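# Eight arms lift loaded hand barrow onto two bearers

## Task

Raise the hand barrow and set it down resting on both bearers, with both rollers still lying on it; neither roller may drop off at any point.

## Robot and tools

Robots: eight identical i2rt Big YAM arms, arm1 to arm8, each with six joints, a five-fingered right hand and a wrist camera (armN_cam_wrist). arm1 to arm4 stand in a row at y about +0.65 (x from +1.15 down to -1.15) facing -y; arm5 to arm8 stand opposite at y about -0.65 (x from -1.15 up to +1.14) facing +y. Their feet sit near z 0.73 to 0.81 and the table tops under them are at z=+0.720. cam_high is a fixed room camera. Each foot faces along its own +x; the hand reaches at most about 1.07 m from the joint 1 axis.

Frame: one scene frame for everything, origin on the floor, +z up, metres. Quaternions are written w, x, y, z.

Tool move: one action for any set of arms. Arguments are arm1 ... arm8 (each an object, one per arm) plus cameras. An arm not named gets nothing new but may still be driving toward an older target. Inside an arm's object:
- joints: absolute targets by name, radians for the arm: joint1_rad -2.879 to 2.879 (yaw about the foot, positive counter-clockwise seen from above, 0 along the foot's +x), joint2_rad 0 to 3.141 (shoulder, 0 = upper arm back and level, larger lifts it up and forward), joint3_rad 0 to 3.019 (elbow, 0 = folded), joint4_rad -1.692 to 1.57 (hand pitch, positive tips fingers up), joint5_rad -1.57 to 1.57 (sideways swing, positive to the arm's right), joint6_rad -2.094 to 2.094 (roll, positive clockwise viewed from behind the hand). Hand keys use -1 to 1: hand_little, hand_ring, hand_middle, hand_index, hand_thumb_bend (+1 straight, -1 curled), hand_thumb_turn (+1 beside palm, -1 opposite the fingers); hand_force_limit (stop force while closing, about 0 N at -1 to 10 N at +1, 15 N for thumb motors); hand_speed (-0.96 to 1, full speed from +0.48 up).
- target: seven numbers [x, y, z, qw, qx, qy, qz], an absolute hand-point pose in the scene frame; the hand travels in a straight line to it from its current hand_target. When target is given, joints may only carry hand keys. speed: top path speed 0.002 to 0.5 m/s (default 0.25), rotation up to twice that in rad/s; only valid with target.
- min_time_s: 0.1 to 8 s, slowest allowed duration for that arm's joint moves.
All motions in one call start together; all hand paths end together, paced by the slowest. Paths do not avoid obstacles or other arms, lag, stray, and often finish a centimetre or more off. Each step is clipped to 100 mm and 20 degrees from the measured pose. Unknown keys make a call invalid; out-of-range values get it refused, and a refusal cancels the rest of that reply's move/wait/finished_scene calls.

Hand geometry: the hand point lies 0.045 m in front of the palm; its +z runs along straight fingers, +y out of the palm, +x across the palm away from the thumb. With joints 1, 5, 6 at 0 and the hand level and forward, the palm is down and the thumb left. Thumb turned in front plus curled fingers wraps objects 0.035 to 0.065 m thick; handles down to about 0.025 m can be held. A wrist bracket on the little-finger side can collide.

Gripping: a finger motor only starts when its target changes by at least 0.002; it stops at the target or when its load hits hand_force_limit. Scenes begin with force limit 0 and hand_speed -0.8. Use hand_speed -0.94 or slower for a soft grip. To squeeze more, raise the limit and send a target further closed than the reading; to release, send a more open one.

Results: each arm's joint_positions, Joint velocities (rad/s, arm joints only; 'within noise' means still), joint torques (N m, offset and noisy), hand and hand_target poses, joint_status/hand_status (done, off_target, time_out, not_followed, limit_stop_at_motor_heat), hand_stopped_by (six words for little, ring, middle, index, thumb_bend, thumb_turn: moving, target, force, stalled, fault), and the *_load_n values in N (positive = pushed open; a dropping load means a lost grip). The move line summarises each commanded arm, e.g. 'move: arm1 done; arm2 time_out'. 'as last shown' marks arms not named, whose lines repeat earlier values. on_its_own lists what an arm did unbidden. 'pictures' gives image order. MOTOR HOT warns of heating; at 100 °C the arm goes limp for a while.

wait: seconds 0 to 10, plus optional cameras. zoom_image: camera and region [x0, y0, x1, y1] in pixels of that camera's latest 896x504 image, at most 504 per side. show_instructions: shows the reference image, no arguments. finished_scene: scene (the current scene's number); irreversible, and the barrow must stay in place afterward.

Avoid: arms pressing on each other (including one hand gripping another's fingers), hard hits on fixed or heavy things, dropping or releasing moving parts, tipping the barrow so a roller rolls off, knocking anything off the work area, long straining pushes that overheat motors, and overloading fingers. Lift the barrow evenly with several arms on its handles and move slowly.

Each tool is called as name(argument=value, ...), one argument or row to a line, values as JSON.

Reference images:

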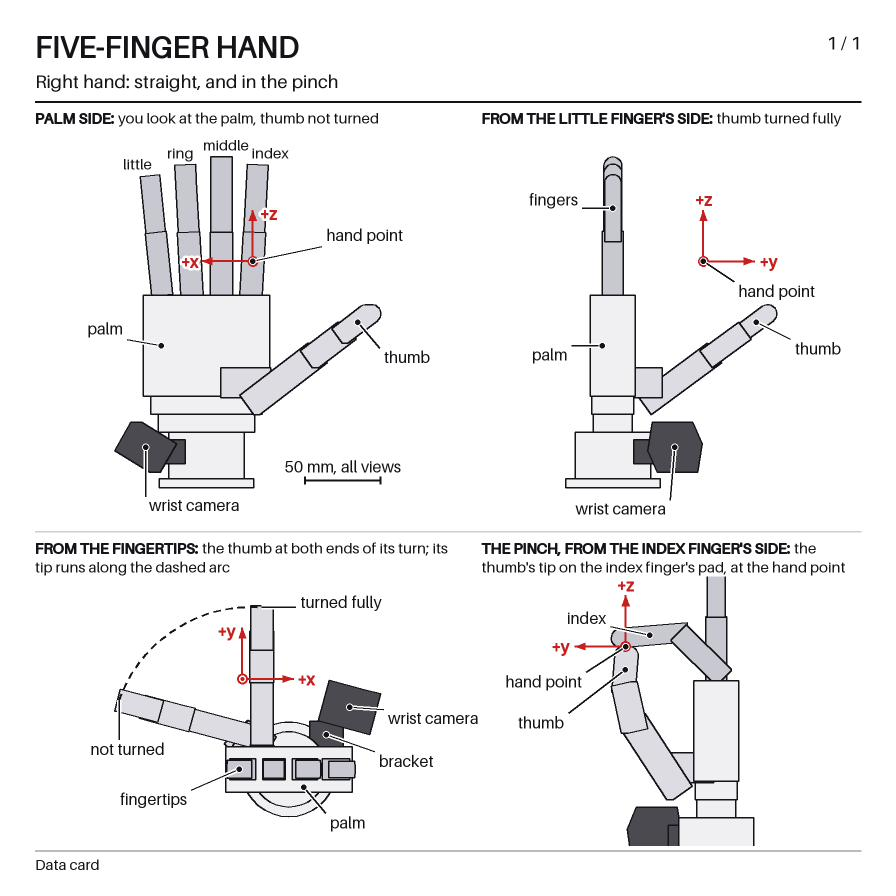

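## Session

move(
  cameras=["cam_high"],
)

zoom_image(
  camera="cam_high",
  region=[270, 120, 450, 280],
)

zoom_image(
  camera="cam_high",
  region=[460, 220, 640, 400],
)

move(
  arm1={"target": [0.872, 0.2005, 0.985, 0, 0, 1, 0], "speed": 0.25, "joints": {"hand_speed": -0.5, "hand_thumb_turn": -1}},
  arm4={"target": [-0.803, 0.233, 0.985, 0, 0, 1, 0], "speed": 0.25, "joints": {"hand_speed": -0.5, "hand_thumb_turn": -1}},
  arm5={"target": [-0.870, -0.1815, 0.985, 0, 1, 0, 0], "speed": 0.25, "joints": {"hand_speed": -0.5, "hand_thumb_turn": -1}},
  arm8={"target": [0.803, -0.2195, 0.985, 0, 1, 0, 0], "speed": 0.25, "joints": {"hand_speed": -0.5, "hand_thumb_turn": -1}},
  arm2={"target": [0.195, 0.225, 1.045, 0, 0, 1, 0], "speed": 0.25},
  arm3={"target": [-0.25, 0.225, 1.045, 0, 0, 1, 0], "speed": 0.25},
  arm6={"target": [-0.245, -0.185, 1.045, 0, 1, 0, 0], "speed": 0.25},
  arm7={"target": [0.10, -0.19, 1.045, 0, 1, 0, 0], "speed": 0.25},
  cameras=["arm1_cam_wrist", "arm4_cam_wrist", "arm5_cam_wrist", "arm8_cam_wrist"],
)

Scene clock: 0.00 s.
Joint torques (N m): no reading
Motor temperatures (°C): arm1=[23 28 27 23 27 22] | arm2=[28 26 27 22 24 24] | arm3=[23 25 30 24 25 25] | arm4=[26 29 30 27 23 25] | arm5=[25 30 29 27 26 25] | arm6=[24 27 29 23 25 26] | arm7=[26 26 29 24 25 26] | arm8=[27 33 36 26 24 26]
Heat: arm1: hottest joint2_rad 28 °C; arm2: hottest joint1_rad 28 °C; arm3: hottest joint3_rad 30 °C; arm4: hottest joint3_rad 30 °C; arm5: hottest joint2_rad 30 °C; arm6: hottest joint3_rad 29 °C; arm7: hottest joint3_rad 29 °C; arm8: hottest joint3_rad 36 °C.
Joint velocities: within noise
arm1.joint_positions: joint1_rad=-0.457 joint2_rad=+0.638 joint3_rad=+1.422 joint4_rad=-1.461 joint5_rad=+0.185 joint6_rad=-0.974 hand_little=+1.000 hand_ring=+1.000 hand_middle=+1.000 hand_index=+1.000 hand_thumb_turn=+1.000 hand_thumb_bend=+1.000 hand_force_limit=+0.000 hand_speed=-0.800
arm1.joint_status: not commanded
arm1.hand_stopped_by: target,target,target,target,target,target
arm1.little_load_n: 0.0
arm1.ring_load_n: 0.0
arm1.middle_load_n: 0.0
arm1.index_load_n: 0.0
arm1.thumb_bend_load_n: 0.0
arm1.thumb_turn_load_n: 0.0
arm1.hand: x=+1.0053 y=+0.5116 z=+1.2198 quat_wxyz=(+0.349, +0.190, -0.877, +0.270) (m; scene frame)
arm1.hand_target: x=+1.0053 y=+0.5115 z=+1.2305 quat_wxyz=(+0.357, +0.187, -0.871, +0.280) (m; scene frame)
arm1.hand_status: not commanded
arm2.joint_positions: joint1_rad=+0.353 joint2_rad=+0.606 joint3_rad=+1.373 joint4_rad=-1.241 joint5_rad=-0.018 joint6_rad=-0.981 hand_little=+1.000 hand_ring=+1.000 hand_middle=+1.000 hand_index=+1.000 hand_thumb_turn=+1.000 hand_thumb_bend=+1.000 hand_force_limit=+0.000 hand_speed=-0.800
arm2.joint_status: not commanded
arm2.hand_stopped_by: target,target,target,target,target,target
arm2.little_load_n: 0.0
arm2.ring_load_n: 0.0
arm2.middle_load_n: 0.0
arm2.index_load_n: 0.0
arm2.thumb_bend_load_n: 0.0
arm2.thumb_turn_load_n: 0.0
arm2.hand: x=+0.4214 y=+0.4339 z=+1.2909 quat_wxyz=(+0.169, +0.517, -0.675, +0.499) (m; scene frame)
arm2.hand_target: x=+0.4209 y=+0.4355 z=+1.3006 quat_wxyz=(+0.172, +0.514, -0.670, +0.507) (m; scene frame)
arm2.hand_status: not commanded
arm3.joint_positions: joint1_rad=-0.134 joint2_rad=+0.614 joint3_rad=+1.447 joint4_rad=-1.218 joint5_rad=+0.291 joint6_rad=-0.987 hand_little=+1.000 hand_ring=+1.000 hand_middle=+1.000 hand_index=+1.000 hand_thumb_turn=+1.000 hand_thumb_bend=+1.000 hand_force_limit=+0.000 hand_speed=-0.800
arm3.joint_status: not commanded
arm3.hand_stopped_by: target,target,target,target,target,target
arm3.little_load_n: 0.0
arm3.ring_load_n: 0.0
arm3.middle_load_n: 0.0
arm3.index_load_n: 0.0
arm3.thumb_bend_load_n: 0.0
arm3.thumb_turn_load_n: 0.0
arm3.hand: x=-0.5171 y=+0.4558 z=+1.2831 quat_wxyz=(+0.402, +0.244, -0.789, +0.395) (m; scene frame)
arm3.hand_target: x=-0.5168 y=+0.4581 z=+1.2930 quat_wxyz=(+0.406, +0.241, -0.784, +0.404) (m; scene frame)
arm3.hand_status: not commanded
arm4.joint_positions: joint1_rad=+0.357 joint2_rad=+0.626 joint3_rad=+1.376 joint4_rad=-1.194 joint5_rad=-0.228 joint6_rad=-1.111 hand_little=+1.000 hand_ring=+1.000 hand_middle=+1.000 hand_index=+1.000 hand_thumb_turn=+1.000 hand_thumb_bend=+1.000 hand_force_limit=+0.000 hand_speed=-0.800
arm4.joint_status: not commanded
arm4.hand_stopped_by: target,target,target,target,target,target
arm4.little_load_n: 0.0
arm4.ring_load_n: 0.0
arm4.middle_load_n: 0.0
arm4.index_load_n: 0.0
arm4.thumb_bend_load_n: 0.0
arm4.thumb_turn_load_n: 0.0
arm4.hand: x=-1.0669 y=+0.4032 z=+1.2683 quat_wxyz=(+0.117, +0.595, -0.596, +0.526) (m; scene frame)
arm4.hand_target: x=-1.0673 y=+0.4044 z=+1.2789 quat_wxyz=(+0.122, +0.592, -0.590, +0.535) (m; scene frame)
arm4.hand_status: not commanded
arm5.joint_positions: joint1_rad=-0.077 joint2_rad=+0.590 joint3_rad=+1.346 joint4_rad=-1.484 joint5_rad=+0.101 joint6_rad=-1.232 hand_little=+1.000 hand_ring=+1.000 hand_middle=+1.000 hand_index=+1.000 hand_thumb_turn=+1.000 hand_thumb_bend=+1.000 hand_force_limit=+0.000 hand_speed=-0.800
arm5.joint_status: not commanded
arm5.hand_stopped_by: target,target,target,target,target,target
arm5.little_load_n: 0.0
arm5.ring_load_n: 0.0
arm5.middle_load_n: 0.0
arm5.index_load_n: 0.0
arm5.thumb_bend_load_n: 0.0
arm5.thumb_turn_load_n: 0.0
arm5.hand: x=-1.0664 y=-0.4681 z=+1.2137 quat_wxyz=(-0.302, +0.769, +0.491, +0.275) (m; scene frame)
arm5.hand_target: x=-1.0663 y=-0.4678 z=+1.2239 quat_wxyz=(-0.312, +0.765, +0.487, +0.282) (m; scene frame)
arm5.hand_status: not commanded
arm6.joint_positions: joint1_rad=-0.112 joint2_rad=+0.591 joint3_rad=+1.434 joint4_rad=-1.209 joint5_rad=-0.270 joint6_rad=-1.308 hand_little=+1.000 hand_ring=+1.000 hand_middle=+1.000 hand_index=+1.000 hand_thumb_turn=+1.000 hand_thumb_bend=+1.000 hand_force_limit=+0.000 hand_speed=-0.800
arm6.joint_status: not commanded
arm6.hand_stopped_by: target,target,target,target,target,target
arm6.little_load_n: 0.0
arm6.ring_load_n: 0.0
arm6.middle_load_n: 0.0
arm6.index_load_n: 0.0
arm6.thumb_bend_load_n: 0.0
arm6.thumb_turn_load_n: 0.0
arm6.hand: x=-0.3543 y=-0.4186 z=+1.3555 quat_wxyz=(-0.504, +0.626, +0.522, +0.285) (m; scene frame)
arm6.hand_target: x=-0.3545 y=-0.4208 z=+1.3653 quat_wxyz=(-0.511, +0.620, +0.519, +0.292) (m; scene frame)
arm6.hand_status: not commanded
arm7.joint_positions: joint1_rad=+0.010 joint2_rad=+0.644 joint3_rad=+1.408 joint4_rad=-1.503 joint5_rad=+0.296 joint6_rad=-1.135 hand_little=+1.000 hand_ring=+1.000 hand_middle=+1.000 hand_index=+1.000 hand_thumb_turn=+1.000 hand_thumb_bend=+1.000 hand_force_limit=+0.000 hand_speed=-0.800
arm7.joint_status: not commanded
arm7.hand_stopped_by: target,target,target,target,target,target
arm7.little_load_n: 0.0
arm7.ring_load_n: 0.0
arm7.middle_load_n: 0.0
arm7.index_load_n: 0.0
arm7.thumb_bend_load_n: 0.0
arm7.thumb_turn_load_n: 0.0
arm7.hand: x=+0.4747 y=-0.4660 z=+1.2089 quat_wxyz=(-0.270, +0.786, +0.452, +0.323) (m; scene frame)
arm7.hand_target: x=+0.4747 y=-0.4666 z=+1.2185 quat_wxyz=(-0.280, +0.783, +0.448, +0.328) (m; scene frame)
arm7.hand_status: not commanded
arm8.joint_positions: joint1_rad=-0.248 joint2_rad=+0.592 joint3_rad=+1.359 joint4_rad=-1.163 joint5_rad=+0.055 joint6_rad=-1.125 hand_little=+1.000 hand_ring=+1.000 hand_middle=+1.000 hand_index=+1.000 hand_thumb_turn=+1.000 hand_thumb_bend=+1.000 hand_force_limit=+0.000 hand_speed=-0.800
arm8.joint_status: not commanded
arm8.hand_stopped_by: target,target,target,target,target,target
arm8.little_load_n: 0.0
arm8.ring_load_n: 0.0
arm8.middle_load_n: 0.0
arm8.index_load_n: 0.0
arm8.thumb_bend_load_n: 0.0
arm8.thumb_turn_load_n: 0.0
arm8.hand: x=+1.2486 y=-0.4287 z=+1.2378 quat_wxyz=(-0.407, +0.763, +0.330, +0.379) (m; scene frame)
arm8.hand_target: x=+1.2480 y=-0.4305 z=+1.2519 quat_wxyz=(-0.417, +0.755, +0.326, +0.387) (m; scene frame)
arm8.hand_status: not commanded
pictures: cam_high

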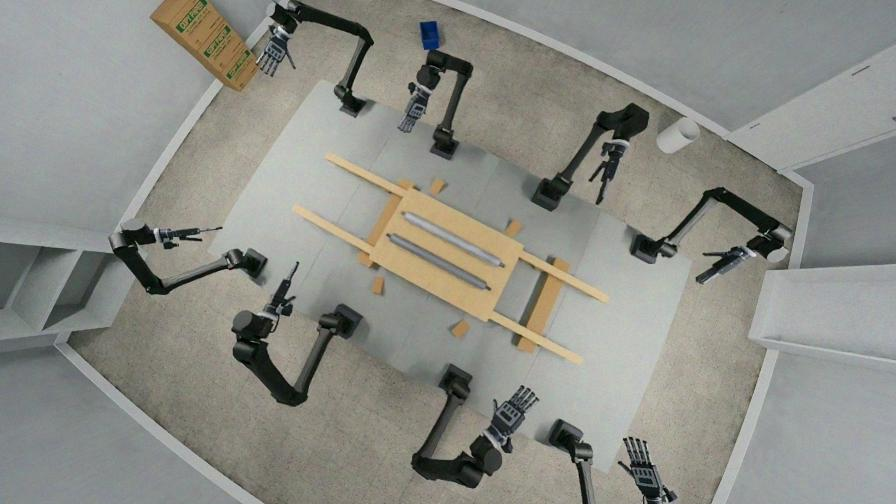

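Scaled by 2.800 from the camera's 896x504 image, which has a finer 1280x720 frame.

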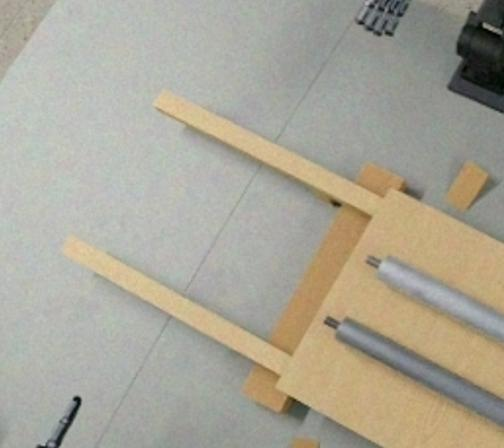

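Scaled by 2.800 from the camera's 896x504 image, which has a finer 1280x720 frame.

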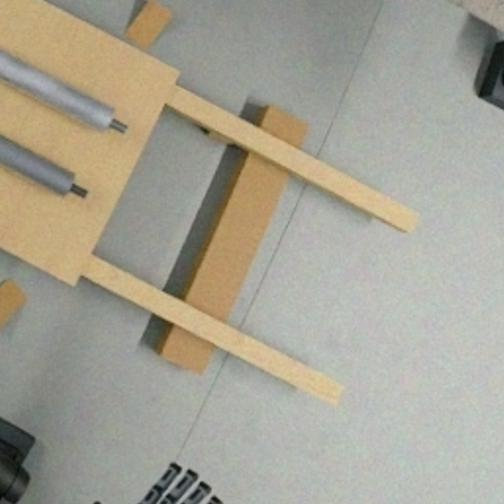

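Scene clock: 4.57 s.
Joint torques (N m): arm1=[0.21 -17.55 12.23 -0.53 -0.02 0.12] | arm2=[1.32 -16.56 13.91 -0.27 -0.02 0.16] | arm3=[-0.21 -11.16 11.26 -0.65 -0.1 0.11] | arm4=[0.09 -17.96 10.95 -0.25 -0.11 0.09] | arm5=[1.61 -18.73 10.3 -0.61 -0.09 0.1] | arm6=[0.91 -16.85 11.78 -0.31 -0.1 0.07] | arm7=[1.73 -13.86 10.91 0.34 -0.21 0.13] | arm8=[1.44 -18.67 12.81 -0.34 -0.16 0.18]
Motor temperatures (°C): arm1=[23 28 28 23 27 22] | arm2=[28 26 28 22 24 24] | arm3=[23 25 31 24 25 25] | arm4=[26 29 31 27 23 25] | arm5=[25 30 30 27 26 25] | arm6=[24 28 30 23 25 26] | arm7=[26 26 30 24 25 26] | arm8=[27 33 37 26 24 26]
Heat: arm1: hottest joint2_rad 28 °C; arm2: hottest joint1_rad 28 °C; arm3: hottest joint3_rad 31 °C; arm4: hottest joint3_rad 31 °C; arm5: hottest joint2_rad 30 °C; arm6: hottest joint3_rad 30 °C; arm7: hottest joint3_rad 30 °C; arm8: hottest joint3_rad 37 °C.
move: arm1 off_target; arm2 off_target; arm3 off_target; arm4 off_target; arm5 off_target; arm6 off_target; arm7 off_target; arm8 off_target
Joint velocities: within noise
arm1.joint_positions: joint1_rad=-0.526 joint2_rad=+1.936 joint3_rad=+1.988 joint4_rad=-1.669 joint5_rad=-0.002 joint6_rad=-0.553 hand_little=+1.000 hand_ring=+1.000 hand_middle=+1.000 hand_index=+1.000 hand_thumb_turn=-1.000 hand_thumb_bend=+1.000 hand_force_limit=+0.000 hand_speed=-0.500
arm1.joint_status: all done
arm1.hand_stopped_by: target,target,target,target,target,target
arm1.little_load_n: 0.0
arm1.ring_load_n: 0.0
arm1.middle_load_n: -0.5
arm1.index_load_n: 0.0
arm1.thumb_bend_load_n: 0.0
arm1.thumb_turn_load_n: 0.0
arm1.hand: x=+0.8819 y=+0.2056 z=+0.9651 quat_wxyz=(-0.009, +0.012, -1.000, -0.017) (m; scene frame)
arm1.hand_target: x=+0.8725 y=+0.2015 z=+0.9847 quat_wxyz=(+0.002, +0.000, -1.000, +0.003) (m; scene frame)
arm1.hand_status: off_target (0.023 m and 2.6 deg from the pose sent, 0.412 m and 57.5 deg at the start; a joint's target at an end of its range on 23 of 137 steps)
arm2.joint_positions: joint1_rad=-0.352 joint2_rad=+1.762 joint3_rad=+1.774 joint4_rad=-1.631 joint5_rad=+0.002 joint6_rad=-0.409 hand_little=+1.000 hand_ring=+1.000 hand_middle=+1.000 hand_index=+1.000 hand_thumb_turn=+1.000 hand_thumb_bend=+1.000 hand_force_limit=+0.000 hand_speed=-0.800
arm2.joint_status: not commanded
arm2.hand_stopped_by: target,target,target,target,target,target
arm2.little_load_n: 0.0
arm2.ring_load_n: 0.0
arm2.middle_load_n: 0.0
arm2.index_load_n: 0.0
arm2.thumb_bend_load_n: 0.0
arm2.thumb_turn_load_n: 0.0
arm2.hand: x=+0.2028 y=+0.2368 z=+1.0318 quat_wxyz=(-0.007, +0.008, -1.000, -0.016) (m; scene frame)
arm2.hand_target: x=+0.1953 y=+0.2258 z=+1.0449 quat_wxyz=(+0.000, +0.000, -1.000, +0.001) (m; scene frame)
arm2.hand_status: off_target (0.019 m and 2.2 deg from the pose sent, 0.394 m and 95.1 deg at the start)
arm3.joint_positions: joint1_rad=+0.277 joint2_rad=+1.625 joint3_rad=+1.752 joint4_rad=-1.692 joint5_rad=+0.009 joint6_rad=+0.210 hand_little=+1.000 hand_ring=+1.000 hand_middle=+1.000 hand_index=+1.000 hand_thumb_turn=+1.000 hand_thumb_bend=+1.000 hand_force_limit=+0.000 hand_speed=-0.800
arm3.joint_status: not commanded
arm3.hand_stopped_by: target,target,target,target,target,target
arm3.little_load_n: 0.0
arm3.ring_load_n: 0.0
arm3.middle_load_n: 0.0
arm3.index_load_n: 0.0
arm3.thumb_bend_load_n: 0.0
arm3.thumb_turn_load_n: 0.0
arm3.hand: x=-0.2499 y=+0.2373 z=+1.0318 quat_wxyz=(-0.001, +0.008, -1.000, +0.003) (m; scene frame)
arm3.hand_target: x=-0.2502 y=+0.2258 z=+1.0445 quat_wxyz=(-0.006, -0.001, -1.000, +0.018) (m; scene frame)
arm3.hand_status: off_target (0.018 m and 1.0 deg from the pose sent, 0.426 m and 75.8 deg at the start; a joint's target at an end of its range on 58 of 137 steps)
arm4.joint_positions: joint1_rad=+0.642 joint2_rad=+1.825 joint3_rad=+1.808 joint4_rad=-1.581 joint5_rad=+0.003 joint6_rad=+0.576 hand_little=+1.000 hand_ring=+1.000 hand_middle=+1.000 hand_index=+1.000 hand_thumb_turn=-1.000 hand_thumb_bend=+1.000 hand_force_limit=+0.000 hand_speed=-0.500
arm4.joint_status: all done
arm4.hand_stopped_by: target,target,target,target,target,target
arm4.little_load_n: 0.0
arm4.ring_load_n: 0.0
arm4.middle_load_n: 0.0
arm4.index_load_n: 0.0
arm4.thumb_bend_load_n: 0.0
arm4.thumb_turn_load_n: 0.0
arm4.hand: x=-0.8076 y=+0.2461 z=+0.9729 quat_wxyz=(+0.009, +0.011, -1.000, -0.010) (m; scene frame)
arm4.hand_target: x=-0.8034 y=+0.2336 z=+0.9850 quat_wxyz=(+0.000, +0.000, -1.000, +0.000) (m; scene frame)
arm4.hand_status: off_target (0.018 m and 2.0 deg from the pose sent, 0.423 m and 106.8 deg at the start)
arm5.joint_positions: joint1_rad=-0.544 joint2_rad=+1.963 joint3_rad=+2.002 joint4_rad=-1.648 joint5_rad=+0.012 joint6_rad=-0.529 hand_little=+1.000 hand_ring=+1.000 hand_middle=+1.000 hand_index=+1.000 hand_thumb_turn=-1.000 hand_thumb_bend=+1.000 hand_force_limit=+0.000 hand_speed=-0.500
arm5.joint_status: all done
arm5.hand_stopped_by: target,target,target,target,target,target
arm5.little_load_n: 0.0
arm5.ring_load_n: 0.0
arm5.middle_load_n: 0.0
arm5.index_load_n: 0.0
arm5.thumb_bend_load_n: 0.0
arm5.thumb_turn_load_n: 0.0
arm5.hand: x=-0.8771 y=-0.1900 z=+0.9663 quat_wxyz=(+0.021, +1.000, +0.009, -0.010) (m; scene frame)
arm5.hand_target: x=-0.8704 y=-0.1824 z=+0.9850 quat_wxyz=(+0.000, +1.000, +0.000, +0.000) (m; scene frame)
arm5.hand_status: off_target (0.022 m and 2.8 deg from the pose sent, 0.416 m and 79.4 deg at the start)
arm6.joint_positions: joint1_rad=-0.298 joint2_rad=+1.800 joint3_rad=+1.777 joint4_rad=-1.606 joint5_rad=+0.007 joint6_rad=-0.305 hand_little=+1.000 hand_ring=+1.000 hand_middle=+1.000 hand_index=+1.000 hand_thumb_turn=+1.000 hand_thumb_bend=+1.000 hand_force_limit=+0.000 hand_speed=-0.800
arm6.joint_status: not commanded
arm6.hand_stopped_by: target,target,target,target,target,target
arm6.little_load_n: 0.0
arm6.ring_load_n: 0.0
arm6.middle_load_n: 0.0
arm6.index_load_n: 0.0
arm6.thumb_bend_load_n: 0.0
arm6.thumb_turn_load_n: 0.0
arm6.hand: x=-0.2497 y=-0.1949 z=+1.0281 quat_wxyz=(+0.020, +1.000, +0.007, -0.005) (m; scene frame)
arm6.hand_target: x=-0.2453 y=-0.1857 z=+1.0449 quat_wxyz=(+0.000, +1.000, +0.000, +0.000) (m; scene frame)
arm6.hand_status: off_target (0.020 m and 2.5 deg from the pose sent, 0.404 m and 102.5 deg at the start)
arm7.joint_positions: joint1_rad=+0.419 joint2_rad=+1.782 joint3_rad=+1.984 joint4_rad=-1.667 joint5_rad=-0.013 joint6_rad=+0.445 hand_little=+1.000 hand_ring=+1.000 hand_middle=+1.000 hand_index=+1.000 hand_thumb_turn=+1.000 hand_thumb_bend=+1.000 hand_force_limit=+0.000 hand_speed=-0.800
arm7.joint_status: not commanded
arm7.hand_stopped_by: target,target,target,target,target,target
arm7.little_load_n: 0.0
arm7.ring_load_n: 0.0
arm7.middle_load_n: 0.0
arm7.index_load_n: 0.0
arm7.thumb_bend_load_n: 0.0
arm7.thumb_turn_load_n: 0.0
arm7.hand: x=+0.1055 y=-0.1998 z=+1.0315 quat_wxyz=(-0.045, +0.999, +0.002, -0.028) (m; scene frame)
arm7.hand_target: x=+0.1004 y=-0.1908 z=+1.0442 quat_wxyz=(-0.058, +0.998, -0.004, -0.037) (m; scene frame)
arm7.hand_status: off_target (0.018 m and 6.1 deg from the pose sent, 0.493 m and 76.3 deg at the start; a joint's target at an end of its range on 100 of 137 steps)
arm8.joint_positions: joint1_rad=+0.565 joint2_rad=+1.856 joint3_rad=+1.940 joint4_rad=-1.692 joint5_rad=-0.008 joint6_rad=+0.532 hand_little=+1.000 hand_ring=+1.000 hand_middle=+1.000 hand_index=+1.000 hand_thumb_turn=-1.000 hand_thumb_bend=+1.000 hand_force_limit=+0.000 hand_speed=-0.500
arm8.joint_status: all done
arm8.hand_stopped_by: target,target,target,target,target,target
arm8.little_load_n: 0.0
arm8.ring_load_n: 0.0
arm8.middle_load_n: 0.0
arm8.index_load_n: 0.0
arm8.thumb_bend_load_n: 0.0
arm8.thumb_turn_load_n: 0.0
arm8.hand: x=+0.8153 y=-0.2249 z=+0.9626 quat_wxyz=(+0.018, +1.000, +0.001, +0.011) (m; scene frame)
arm8.hand_target: x=+0.8037 y=-0.2206 z=+0.9847 quat_wxyz=(-0.004, +1.000, +0.000, -0.004) (m; scene frame)
arm8.hand_status: off_target (0.026 m and 2.4 deg from the pose sent, 0.553 m and 80.6 deg at the start; a joint's target at an end of its range on 50 of 137 steps)
pictures: arm1_cam_wrist, arm4_cam_wrist, arm5_cam_wrist, arm8_cam_wrist

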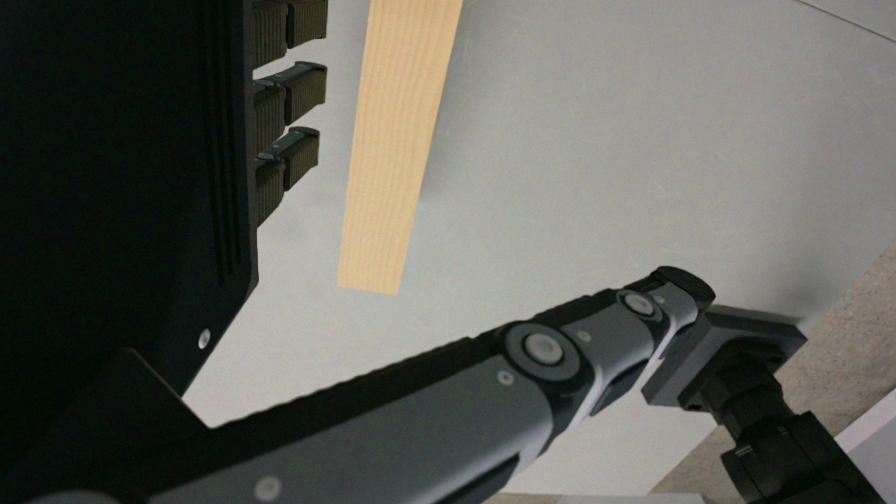

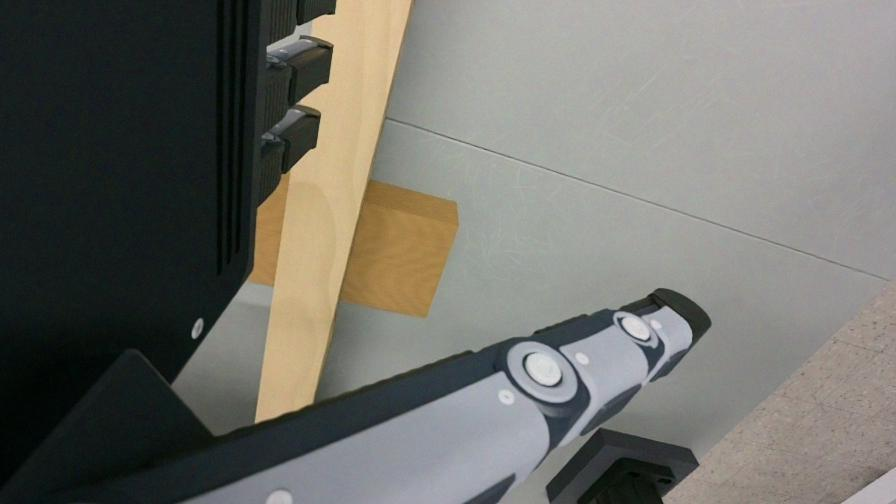

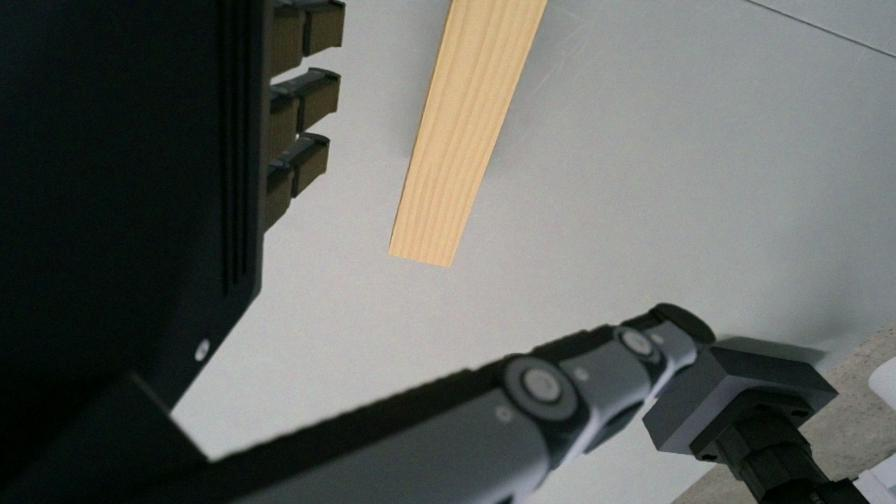

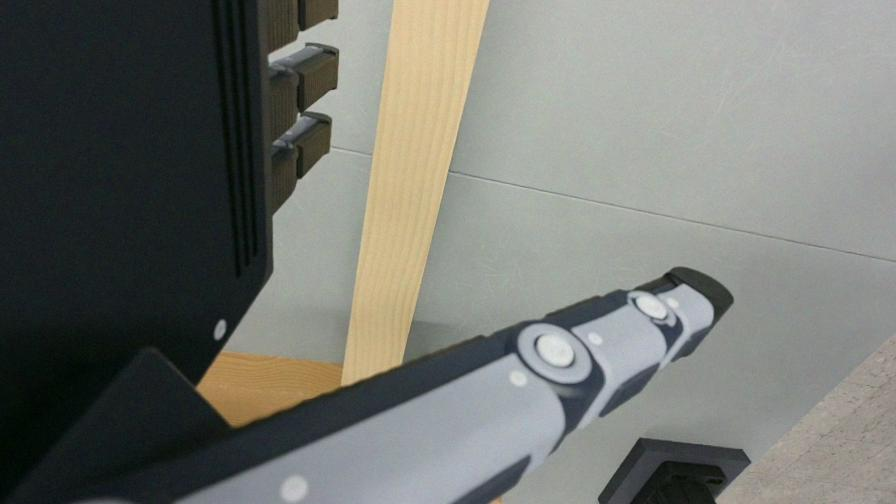

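move(
  arm1={"target": [0.915, 0.197, 0.945, 0, 0, 1, 0], "speed": 0.12},
  arm4={"target": [-0.803, 0.199, 0.945, 0, 0, 1, 0], "speed": 0.12},
  arm5={"target": [-0.870, -0.210, 0.945, 0, 1, 0, 0], "speed": 0.12},
  arm8={"target": [0.845, -0.223, 0.945, 0, 1, 0, 0], "speed": 0.12},
  arm2={"target": [0.25, 0.190, 1.02, 0, 0, 1, 0], "speed": 0.12},
  arm3={"target": [-0.17, 0.190, 1.02, 0, 0, 1, 0], "speed": 0.12},
  arm6={"target": [-0.20, -0.190, 1.02, 0, 1, 0, 0], "speed": 0.12},
  arm7={"target": [0.16, -0.195, 1.02, 0, 1, 0, 0], "speed": 0.12},
  cameras=[],
)

move(
  arm1={"target": [0.915, 0.197, 0.811, 0, 0, 1, 0], "speed": 0.08},
  arm4={"target": [-0.803, 0.199, 0.804, 0, 0, 1, 0], "speed": 0.08},
  arm5={"target": [-0.870, -0.210, 0.811, 0, 1, 0, 0], "speed": 0.08},
  arm8={"target": [0.845, -0.223, 0.811, 0, 1, 0, 0], "speed": 0.08},
  arm2={"target": [0.25, 0.185, 0.935, 0, 0, 1, 0], "speed": 0.08},
  arm3={"target": [-0.17, 0.185, 0.935, 0, 0, 1, 0], "speed": 0.08},
  arm6={"target": [-0.20, -0.184, 0.935, 0, 1, 0, 0], "speed": 0.08},
  arm7={"target": [0.16, -0.188, 0.935, 0, 1, 0, 0], "speed": 0.08},
  cameras=["arm1_cam_wrist", "arm4_cam_wrist", "arm5_cam_wrist", "arm8_cam_wrist", "cam_high"],
)

zoom_image(
  camera="cam_high",
  region=[360, 180, 540, 340],
)

Scene clock: 93.43 s.
Joint torques (N m): arm1=[1.73 -19.84 7.68 0.24 0.06 0.11] | arm2=[1.26 -16.26 13.03 0.5 0.03 0.18] | arm3=[0.67 -12.34 11.26 -0.58 -0.04 0.15] | arm4=[0.09 -18.37 10.82 0.68 -0.07 -0.22] | arm5=[1.49 -19.72 6.08 0.28 -0.1 -0.1] | arm6=[1.2 -16.09 9.91 0.4 -0.05 -0.07] | arm7=[1.44 -16.21 6.93 0.24 0.01 -0.12] | arm8=[-0.38 -18.96 8.79 0.28 -0.06 -0.11]
Motor temperatures (°C): arm1=[23 30 37 23 27 22] | arm2=[28 30 44 22 24 24] | arm3=[23 26 41 24 25 25] | arm4=[26 32 43 27 23 25] | arm5=[25 33 35 27 26 25] | arm6=[24 30 40 23 25 26] | arm7=[26 29 41 24 25 26] | arm8=[27 36 50 26 24 26]
Heat: arm1: hottest joint3_rad 37 °C; arm2: hottest joint3_rad 44 °C; arm3: hottest joint3_rad 41 °C; arm4: hottest joint3_rad 43 °C; arm5: hottest joint3_rad 35 °C; arm6: hottest joint3_rad 40 °C; arm7: hottest joint3_rad 41 °C; arm8: hottest joint3_rad 50 °C.
move: arm1 off_target; arm2 off_target; arm3 off_target; arm4 off_target; arm5 off_target; arm6 off_target; arm7 off_target; arm8 off_target
Joint velocities: within noise
arm1.joint_positions: joint1_rad=-0.481 joint2_rad=+1.908 joint3_rad=+1.856 joint4_rad=-1.569 joint5_rad=-0.005 joint6_rad=-0.486 hand_little=+1.000 hand_ring=+1.000 hand_middle=+1.000 hand_index=+1.000 hand_thumb_turn=-1.000 hand_thumb_bend=+1.000 hand_force_limit=+0.000 hand_speed=-0.500
arm1.joint_status: not commanded
arm1.hand_stopped_by: target,target,target,target,target,target
arm1.little_load_n: 0.0
arm1.ring_load_n: 0.0
arm1.middle_load_n: 0.0
arm1.index_load_n: 0.0
arm1.thumb_bend_load_n: 0.0
arm1.thumb_turn_load_n: 0.0
arm1.hand: x=+0.9114 y=+0.2007 z=+0.9306 quat_wxyz=(-0.010, +0.001, -1.000, -0.019) (m; scene frame)
arm1.hand_target: x=+0.9150 y=+0.1973 z=+0.9449 quat_wxyz=(+0.000, +0.000, -1.000, +0.000) (m; scene frame)
arm1.hand_status: off_target (0.015 m and 2.5 deg from the pose sent, 0.040 m and 2.6 deg at the start)
arm2.joint_positions: joint1_rad=-0.247 joint2_rad=+1.790 joint3_rad=+1.774 joint4_rad=-1.599 joint5_rad=+0.002 joint6_rad=-0.294 hand_little=+1.000 hand_ring=+1.000 hand_middle=+1.000 hand_index=+1.000 hand_thumb_turn=+1.000 hand_thumb_bend=+1.000 hand_force_limit=+0.000 hand_speed=-0.800
arm2.joint_status: not commanded
arm2.hand_stopped_by: target,target,target,target,target,target
arm2.little_load_n: 0.0
arm2.ring_load_n: 0.0
arm2.middle_load_n: 0.0
arm2.index_load_n: 0.0
arm2.thumb_bend_load_n: 0.0
arm2.thumb_turn_load_n: 0.0
arm2.hand: x=+0.2525 y=+0.2070 z=+1.0170 quat_wxyz=(-0.004, +0.003, -1.000, -0.015) (m; scene frame)
arm2.hand_target: x=+0.2502 y=+0.1907 z=+1.0200 quat_wxyz=(+0.000, +0.000, -1.000, +0.000) (m; scene frame)
arm2.hand_status: off_target (0.017 m and 1.8 deg from the pose sent, 0.068 m and 2.2 deg at the start)
arm3.joint_positions: joint1_rad=+0.394 joint2_rad=+1.780 joint3_rad=+1.897 joint4_rad=-1.692 joint5_rad=+0.009 joint6_rad=+0.337 hand_little=+1.000 hand_ring=+1.000 hand_middle=+1.000 hand_index=+1.000 hand_thumb_turn=+1.000 hand_thumb_bend=+1.000 hand_force_limit=+0.000 hand_speed=-0.800
arm3.joint_status: not commanded
arm3.hand_stopped_by: target,target,target,target,target,target
arm3.little_load_n: 0.0
arm3.ring_load_n: 0.0
arm3.middle_load_n: 0.0
arm3.index_load_n: 0.0
arm3.thumb_bend_load_n: 0.0
arm3.thumb_turn_load_n: 0.0
arm3.hand: x=-0.1759 y=+0.2014 z=+1.0115 quat_wxyz=(+0.000, +0.003, -1.000, -0.001) (m; scene frame)
arm3.hand_target: x=-0.1703 y=+0.1907 z=+1.0197 quat_wxyz=(-0.005, +0.000, -1.000, +0.010) (m; scene frame)
arm3.hand_status: off_target (0.015 m and 0.4 deg from the pose sent, 0.094 m and 1.0 deg at the start; a joint's target at an end of its range on 35 of 44 steps)
arm4.joint_positions: joint1_rad=+0.609 joint2_rad=+1.901 joint3_rad=+1.828 joint4_rad=-1.538 joint5_rad=+0.003 joint6_rad=+0.572 hand_little=+1.000 hand_ring=+1.000 hand_middle=+1.000 hand_index=+1.000 hand_thumb_turn=-1.000 hand_thumb_bend=+1.000 hand_force_limit=+0.000 hand_speed=-0.500
arm4.joint_status: not commanded
arm4.hand_stopped_by: target,target,target,target,target,target
arm4.little_load_n: 0.0
arm4.ring_load_n: 0.0
arm4.middle_load_n: 0.0
arm4.index_load_n: 0.0
arm4.thumb_bend_load_n: 0.0
arm4.thumb_turn_load_n: 0.0
arm4.hand: x=-0.8096 y=+0.2173 z=+0.9388 quat_wxyz=(+0.012, -0.003, -1.000, -0.016) (m; scene frame)
arm4.hand_target: x=-0.8037 y=+0.1997 z=+0.9451 quat_wxyz=(+0.000, +0.000, -1.000, +0.000) (m; scene frame)
arm4.hand_status: off_target (0.020 m and 2.4 deg from the pose sent, 0.055 m and 2.0 deg at the start)
arm5.joint_positions: joint1_rad=-0.567 joint2_rad=+1.911 joint3_rad=+1.842 joint4_rad=-1.524 joint5_rad=+0.012 joint6_rad=-0.531 hand_little=+1.000 hand_ring=+1.000 hand_middle=+1.000 hand_index=+1.000 hand_thumb_turn=-1.000 hand_thumb_bend=+1.000 hand_force_limit=+0.000 hand_speed=-0.500
arm5.joint_status: not commanded
arm5.hand_stopped_by: target,target,target,target,target,target
arm5.little_load_n: 0.0
arm5.ring_load_n: 0.0
arm5.middle_load_n: 0.0
arm5.index_load_n: 0.0
arm5.thumb_bend_load_n: 0.0
arm5.thumb_turn_load_n: 0.0
arm5.hand: x=-0.8738 y=-0.2081 z=+0.9345 quat_wxyz=(+0.014, +1.000, -0.001, -0.007) (m; scene frame)
arm5.hand_target: x=-0.8701 y=-0.2101 z=+0.9448 quat_wxyz=(+0.000, +1.000, +0.000, +0.000) (m; scene frame)
arm5.hand_status: off_target (0.011 m and 1.8 deg from the pose sent, 0.030 m and 2.8 deg at the start)
arm6.joint_positions: joint1_rad=-0.379 joint2_rad=+1.815 joint3_rad=+1.777 joint4_rad=-1.571 joint5_rad=+0.007 joint6_rad=-0.367 hand_little=+1.000 hand_ring=+1.000 hand_middle=+1.000 hand_index=+1.000 hand_thumb_turn=+1.000 hand_thumb_bend=+1.000 hand_force_limit=+0.000 hand_speed=-0.800
arm6.joint_status: not commanded
arm6.hand_stopped_by: target,target,target,target,target,target
arm6.little_load_n: 0.0
arm6.ring_load_n: 0.0
arm6.middle_load_n: 0.0
arm6.index_load_n: 0.0
arm6.thumb_bend_load_n: -0.5
arm6.thumb_turn_load_n: 0.0
arm6.hand: x=-0.2058 y=-0.1989 z=+1.0183 quat_wxyz=(+0.011, +1.000, -0.003, -0.004) (m; scene frame)
arm6.hand_target: x=-0.2001 y=-0.1902 z=+1.0200 quat_wxyz=(+0.000, +1.000, +0.000, +0.000) (m; scene frame)
arm6.hand_status: off_target (0.011 m and 1.3 deg from the pose sent, 0.051 m and 2.5 deg at the start)
arm7.joint_positions: joint1_rad=+0.329 joint2_rad=+1.782 joint3_rad=+1.927 joint4_rad=-1.667 joint5_rad=-0.010 joint6_rad=+0.373 hand_little=+1.000 hand_ring=+1.000 hand_middle=+1.000 hand_index=+1.000 hand_thumb_turn=+1.000 hand_thumb_bend=+1.000 hand_force_limit=+0.000 hand_speed=-0.800
arm7.joint_status: not commanded
arm7.hand_stopped_by: target,target,target,target,target,target
arm7.little_load_n: 0.0
arm7.ring_load_n: 0.0
arm7.middle_load_n: 0.0
arm7.index_load_n: 0.0
arm7.thumb_bend_load_n: 0.0
arm7.thumb_turn_load_n: 0.0
arm7.hand: x=+0.1558 y=-0.1898 z=+1.0107 quat_wxyz=(-0.021, +1.000, -0.007, -0.013) (m; scene frame)
arm7.hand_target: x=+0.1600 y=-0.1951 z=+1.0192 quat_wxyz=(-0.025, +1.000, -0.002, -0.013) (m; scene frame)
arm7.hand_status: off_target (0.011 m and 2.9 deg from the pose sent, 0.056 m and 6.1 deg at the start; a joint's target at an end of its range on 43 of 44 steps)
arm8.joint_positions: joint1_rad=+0.523 joint2_rad=+1.802 joint3_rad=+1.791 joint4_rad=-1.586 joint5_rad=-0.009 joint6_rad=+0.501 hand_little=+1.000 hand_ring=+1.000 hand_middle=+1.000 hand_index=+1.000 hand_thumb_turn=-1.000 hand_thumb_bend=+1.000 hand_force_limit=+0.000 hand_speed=-0.500
arm8.joint_status: not commanded
arm8.hand_stopped_by: target,target,target,target,target,target
arm8.little_load_n: 0.0
arm8.ring_load_n: 0.0
arm8.middle_load_n: 0.0
arm8.index_load_n: 0.0
arm8.thumb_bend_load_n: 0.0
arm8.thumb_turn_load_n: 0.0
arm8.hand: x=+0.8419 y=-0.2260 z=+0.9350 quat_wxyz=(+0.014, +1.000, -0.004, +0.008) (m; scene frame)
arm8.hand_target: x=+0.8451 y=-0.2232 z=+0.9450 quat_wxyz=(+0.000, +1.000, +0.000, +0.000) (m; scene frame)
arm8.hand_status: off_target (0.011 m and 1.8 deg from the pose sent, 0.035 m and 2.4 deg at the start)
pictures: none
No camera images: "cameras" was empty.

Scene clock: 95.73 s.
Joint torques (N m): arm1=[2.14 -16.32 7.39 0.28 0.06 0.15] | arm2=[2.08 -16.21 7.88 0.64 -0.02 0.1] | arm3=[0.5 -12.45 7.27 0.1 0.07 0.08] | arm4=[0.15 -19.14 6.05 0.95 -0.09 -0.2] | arm5=[1.79 -17.55 5.68 0.35 -0.1 -0.11] | arm6=[1.2 -16.21 7.32 0.5 -0.04 -0.09] | arm7=[1.38 -12.81 6.9 0.98 0.04 -0.12] | arm8=[-0.03 -16.97 8.31 0.32 -0.07 -0.11]
Motor temperatures (°C): arm1=[23 30 36 23 27 22] | arm2=[28 30 43 22 24 24] | arm3=[23 26 41 24 25 25] | arm4=[26 32 42 27 23 25] | arm5=[25 33 35 27 26 25] | arm6=[24 30 39 23 25 26] | arm7=[26 29 40 24 25 26] | arm8=[27 36 50 26 24 26]
Heat: arm1: hottest joint3_rad 36 °C; arm2: hottest joint3_rad 43 °C; arm3: hottest joint3_rad 41 °C; arm4: hottest joint3_rad 42 °C; arm5: hottest joint3_rad 35 °C; arm6: hottest joint3_rad 39 °C; arm7: hottest joint3_rad 40 °C; arm8: hottest joint3_rad 50 °C.
move: arm1 done; arm2 off_target; arm3 off_target; arm4 off_target; arm5 done; arm6 done; arm7 off_target; arm8 done
Joint velocities: within noise
arm1.joint_positions: joint1_rad=-0.481 joint2_rad=+1.939 joint3_rad=+1.595 joint4_rad=-1.244 joint5_rad=-0.005 joint6_rad=-0.485 hand_little=+1.000 hand_ring=+1.000 hand_middle=+1.000 hand_index=+1.000 hand_thumb_turn=-1.000 hand_thumb_bend=+1.000 hand_force_limit=+0.000 hand_speed=-0.500
arm1.joint_status: not commanded
arm1.hand_stopped_by: target,target,target,target,target,target
arm1.little_load_n: 0.0
arm1.ring_load_n: 0.0
arm1.middle_load_n: 0.5
arm1.index_load_n: 0.0
arm1.thumb_bend_load_n: 0.0
arm1.thumb_turn_load_n: 0.0
arm1.hand: x=+0.9119 y=+0.2028 z=+0.8134 quat_wxyz=(-0.002, +0.000, -1.000, -0.004) (m; scene frame)
arm1.hand_target: x=+0.9149 y=+0.1971 z=+0.8110 quat_wxyz=(+0.000, +0.000, -1.000, +0.000) (m; scene frame)
arm1.hand_status: done (0.007 m and 0.6 deg from the pose sent, 0.120 m and 2.5 deg at the start)
arm2.joint_positions: joint1_rad=-0.247 joint2_rad=+1.822 joint3_rad=+1.660 joint4_rad=-1.392 joint5_rad=+0.002 joint6_rad=-0.291 hand_little=+1.000 hand_ring=+1.000 hand_middle=+1.000 hand_index=+1.000 hand_thumb_turn=+1.000 hand_thumb_bend=+1.000 hand_force_limit=+0.000 hand_speed=-0.800
arm2.joint_status: not commanded
arm2.hand_stopped_by: target,target,target,target,target,target
arm2.little_load_n: 0.0
arm2.ring_load_n: 0.0
arm2.middle_load_n: 0.0
arm2.index_load_n: 0.0
arm2.thumb_bend_load_n: 0.0
arm2.thumb_turn_load_n: 0.0
arm2.hand: x=+0.2460 y=+0.1841 z=+0.9528 quat_wxyz=(+0.005, +0.001, -1.000, +0.015) (m; scene frame)
arm2.hand_target: x=+0.2501 y=+0.1854 z=+0.9353 quat_wxyz=(+0.000, +0.000, -1.000, +0.000) (m; scene frame)
arm2.hand_status: off_target (0.018 m and 1.8 deg from the pose sent, 0.085 m and 1.8 deg at the start)
arm3.joint_positions: joint1_rad=+0.394 joint2_rad=+1.798 joint3_rad=+1.760 joint4_rad=-1.516 joint5_rad=+0.009 joint6_rad=+0.337 hand_little=+1.000 hand_ring=+1.000 hand_middle=+1.000 hand_index=+1.000 hand_thumb_turn=+1.000 hand_thumb_bend=+1.000 hand_force_limit=+0.000 hand_speed=-0.800
arm3.joint_status: not commanded
arm3.hand_stopped_by: target,target,target,target,target,target
arm3.little_load_n: 0.0
arm3.ring_load_n: 0.0
arm3.middle_load_n: 0.0
arm3.index_load_n: 0.0
arm3.thumb_bend_load_n: 0.0
arm3.thumb_turn_load_n: 0.5
arm3.hand: x=-0.1704 y=+0.1881 z=+0.9484 quat_wxyz=(-0.004, +0.003, -1.000, +0.008) (m; scene frame)
arm3.hand_target: x=-0.1701 y=+0.1852 z=+0.9351 quat_wxyz=(+0.000, +0.000, -1.000, +0.000) (m; scene frame)
arm3.hand_status: off_target (0.014 m and 1.1 deg from the pose sent, 0.078 m and 0.4 deg at the start)
arm4.joint_positions: joint1_rad=+0.609 joint2_rad=+1.984 joint3_rad=+1.637 joint4_rad=-1.207 joint5_rad=+0.003 joint6_rad=+0.572 hand_little=+1.000 hand_ring=+1.000 hand_middle=+1.000 hand_index=+1.000 hand_thumb_turn=-1.000 hand_thumb_bend=+1.000 hand_force_limit=+0.000 hand_speed=-0.500
arm4.joint_status: not commanded
arm4.hand_stopped_by: target,target,target,target,target,target
arm4.little_load_n: 0.0
arm4.ring_load_n: 0.0
arm4.middle_load_n: 0.0
arm4.index_load_n: 0.5
arm4.thumb_bend_load_n: 0.0
arm4.thumb_turn_load_n: 0.0
arm4.hand: x=-0.7984 y=+0.1997 z=+0.8179 quat_wxyz=(-0.003, -0.003, -1.000, +0.008) (m; scene frame)
arm4.hand_target: x=-0.8031 y=+0.1992 z=+0.8041 quat_wxyz=(+0.000, +0.000, -1.000, +0.000) (m; scene frame)
arm4.hand_status: off_target (0.015 m and 1.0 deg from the pose sent, 0.136 m and 2.3 deg at the start)
arm5.joint_positions: joint1_rad=-0.567 joint2_rad=+1.958 joint3_rad=+1.601 joint4_rad=-1.206 joint5_rad=+0.012 joint6_rad=-0.534 hand_little=+1.000 hand_ring=+1.000 hand_middle=+1.000 hand_index=+1.000 hand_thumb_turn=-1.000 hand_thumb_bend=+1.000 hand_force_limit=+0.000 hand_speed=-0.500
arm5.joint_status: not commanded
arm5.hand_stopped_by: target,target,target,target,target,target
arm5.little_load_n: 0.0
arm5.ring_load_n: 0.0
arm5.middle_load_n: 0.0
arm5.index_load_n: 0.0
arm5.thumb_bend_load_n: 0.0
arm5.thumb_turn_load_n: 0.0
arm5.hand: x=-0.8749 y=-0.2081 z=+0.8157 quat_wxyz=(+0.001, +1.000, +0.000, +0.001) (m; scene frame)
arm5.hand_target: x=-0.8700 y=-0.2100 z=+0.8110 quat_wxyz=(+0.000, +1.000, +0.000, +0.000) (m; scene frame)
arm5.hand_status: done (0.007 m and 0.2 deg from the pose sent, 0.124 m and 1.8 deg at the start)
arm6.joint_positions: joint1_rad=-0.379 joint2_rad=+1.856 joint3_rad=+1.643 joint4_rad=-1.366 joint5_rad=+0.007 joint6_rad=-0.367 hand_little=+1.000 hand_ring=+1.000 hand_middle=+1.000 hand_index=+1.000 hand_thumb_turn=+1.000 hand_thumb_bend=+1.000 hand_force_limit=+0.000 hand_speed=-0.800
arm6.joint_status: not commanded
arm6.hand_stopped_by: target,target,target,target,target,target
arm6.little_load_n: 0.0
arm6.ring_load_n: 0.0
arm6.middle_load_n: 0.0
arm6.index_load_n: 0.0
arm6.thumb_bend_load_n: 0.0
arm6.thumb_turn_load_n: 0.0
arm6.hand: x=-0.2007 y=-0.1846 z=+0.9430 quat_wxyz=(-0.003, +1.000, -0.003, +0.002) (m; scene frame)
arm6.hand_target: x=-0.2000 y=-0.1840 z=+0.9352 quat_wxyz=(+0.000, +1.000, +0.000, +0.000) (m; scene frame)
arm6.hand_status: done (0.008 m and 0.5 deg from the pose sent, 0.085 m and 1.3 deg at the start)
arm7.joint_positions: joint1_rad=+0.329 joint2_rad=+1.787 joint3_rad=+1.769 joint4_rad=-1.534 joint5_rad=-0.004 joint6_rad=+0.367 hand_little=+1.000 hand_ring=+1.000 hand_middle=+1.000 hand_index=+1.000 hand_thumb_turn=+1.000 hand_thumb_bend=+1.000 hand_force_limit=+0.000 hand_speed=-0.800
arm7.joint_status: not commanded
arm7.hand_stopped_by: target,target,target,target,target,target
arm7.little_load_n: 0.0
arm7.ring_load_n: 0.0
arm7.middle_load_n: 0.0
arm7.index_load_n: 0.0
arm7.thumb_bend_load_n: 0.0
arm7.thumb_turn_load_n: 0.0
arm7.hand: x=+0.1582 y=-0.1920 z=+0.9487 quat_wxyz=(-0.008, +1.000, -0.004, -0.005) (m; scene frame)
arm7.hand_target: x=+0.1601 y=-0.1883 z=+0.9352 quat_wxyz=(+0.000, +1.000, +0.000, +0.000) (m; scene frame)
arm7.hand_status: off_target (0.014 m and 1.1 deg from the pose sent, 0.076 m and 2.9 deg at the start)
arm8.joint_positions: joint1_rad=+0.523 joint2_rad=+1.838 joint3_rad=+1.517 joint4_rad=-1.253 joint5_rad=-0.009 joint6_rad=+0.501 hand_little=+1.000 hand_ring=+1.000 hand_middle=+1.000 hand_index=+1.000 hand_thumb_turn=-1.000 hand_thumb_bend=+1.000 hand_force_limit=+0.000 hand_speed=-0.500
arm8.joint_status: not commanded
arm8.hand_stopped_by: target,target,target,target,target,target
arm8.little_load_n: 0.0
arm8.ring_load_n: 0.0
arm8.middle_load_n: 0.0
arm8.index_load_n: 0.0
arm8.thumb_bend_load_n: 0.0
arm8.thumb_turn_load_n: 0.0
arm8.hand: x=+0.8438 y=-0.2270 z=+0.8120 quat_wxyz=(+0.004, +1.000, -0.004, +0.002) (m; scene frame)
arm8.hand_target: x=+0.8450 y=-0.2230 z=+0.8110 quat_wxyz=(+0.000, +1.000, +0.000, +0.000) (m; scene frame)
arm8.hand_status: done (0.004 m and 0.7 deg from the pose sent, 0.124 m and 1.8 deg at the start)
pictures: arm1_cam_wrist, arm4_cam_wrist, arm5_cam_wrist, arm8_cam_wrist, cam_high

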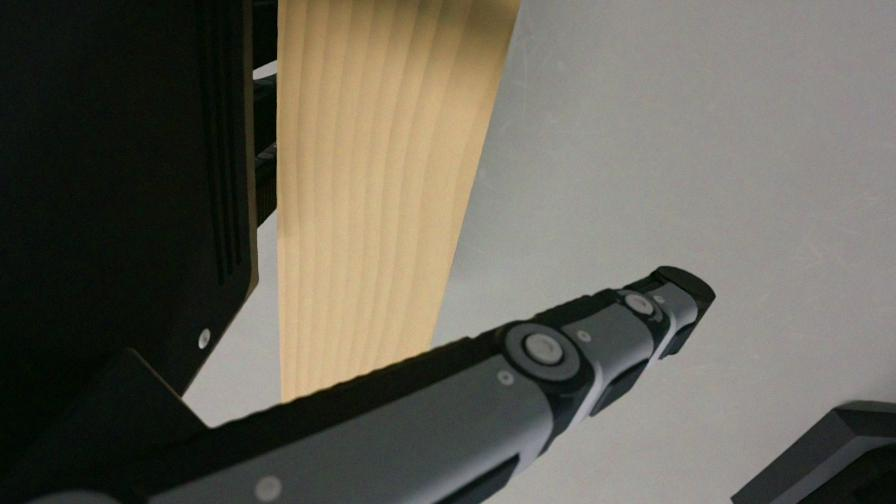

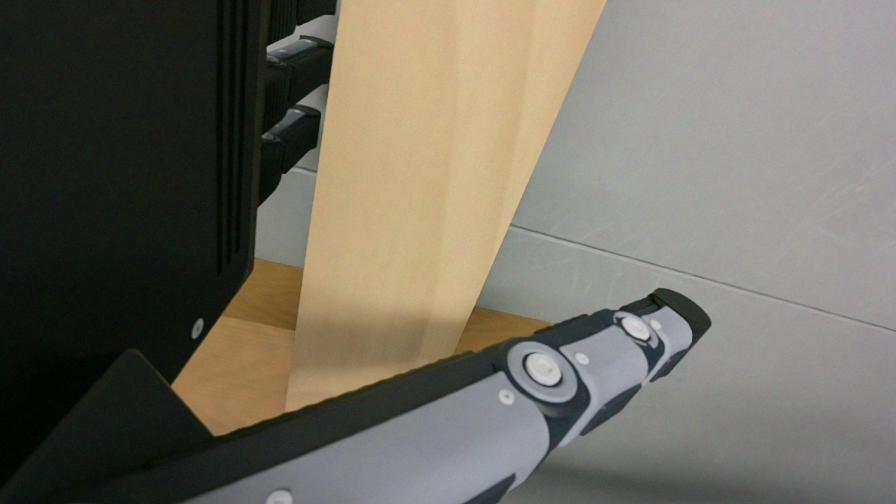

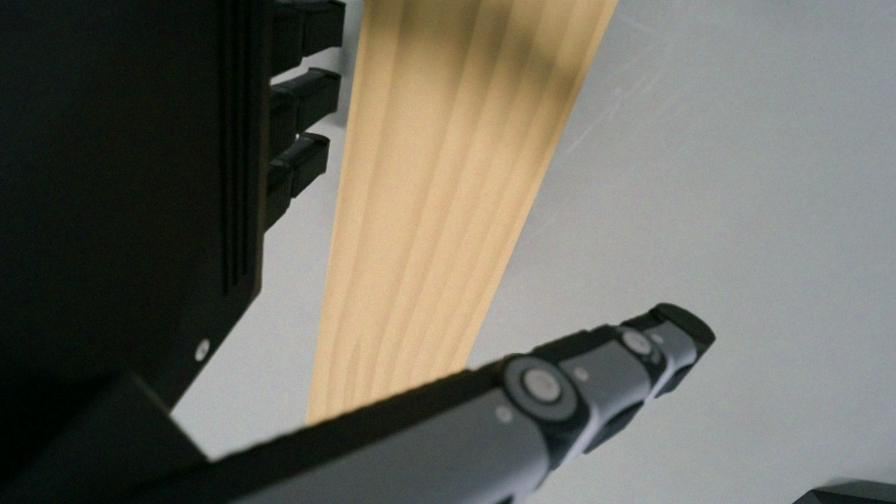

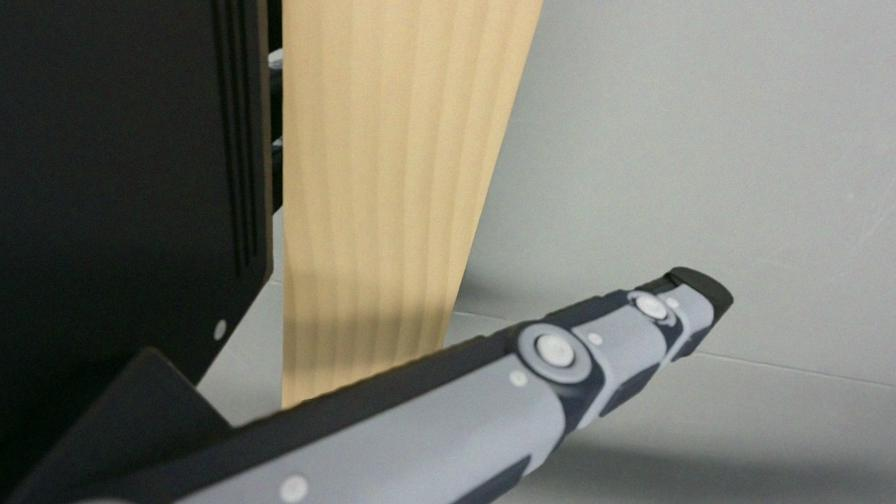

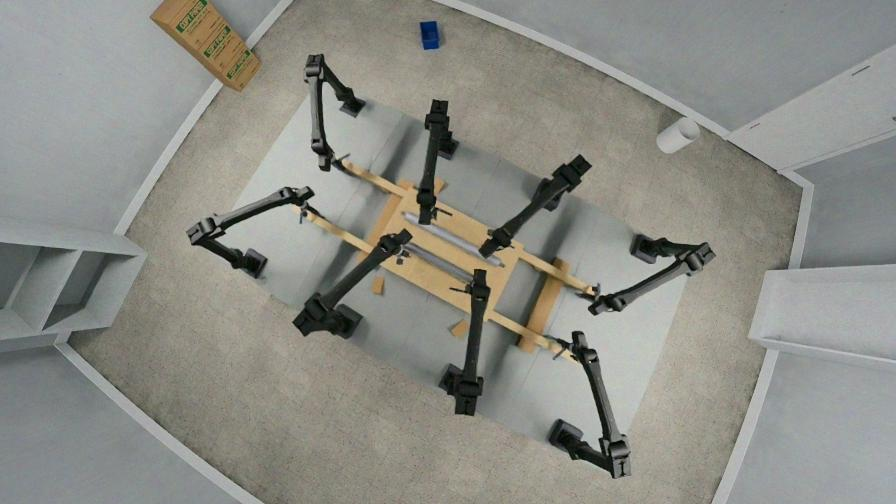

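Scaled by 2.800 from the camera's 896x504 image, which has a finer 1280x720 frame.

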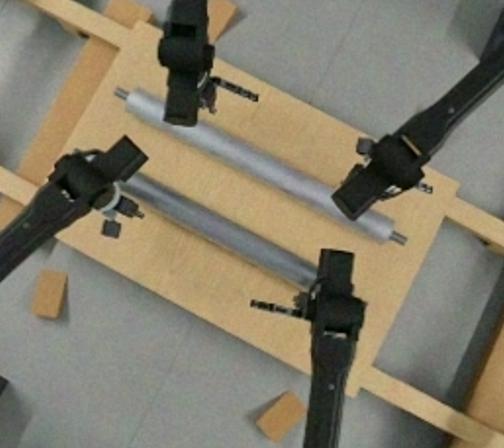

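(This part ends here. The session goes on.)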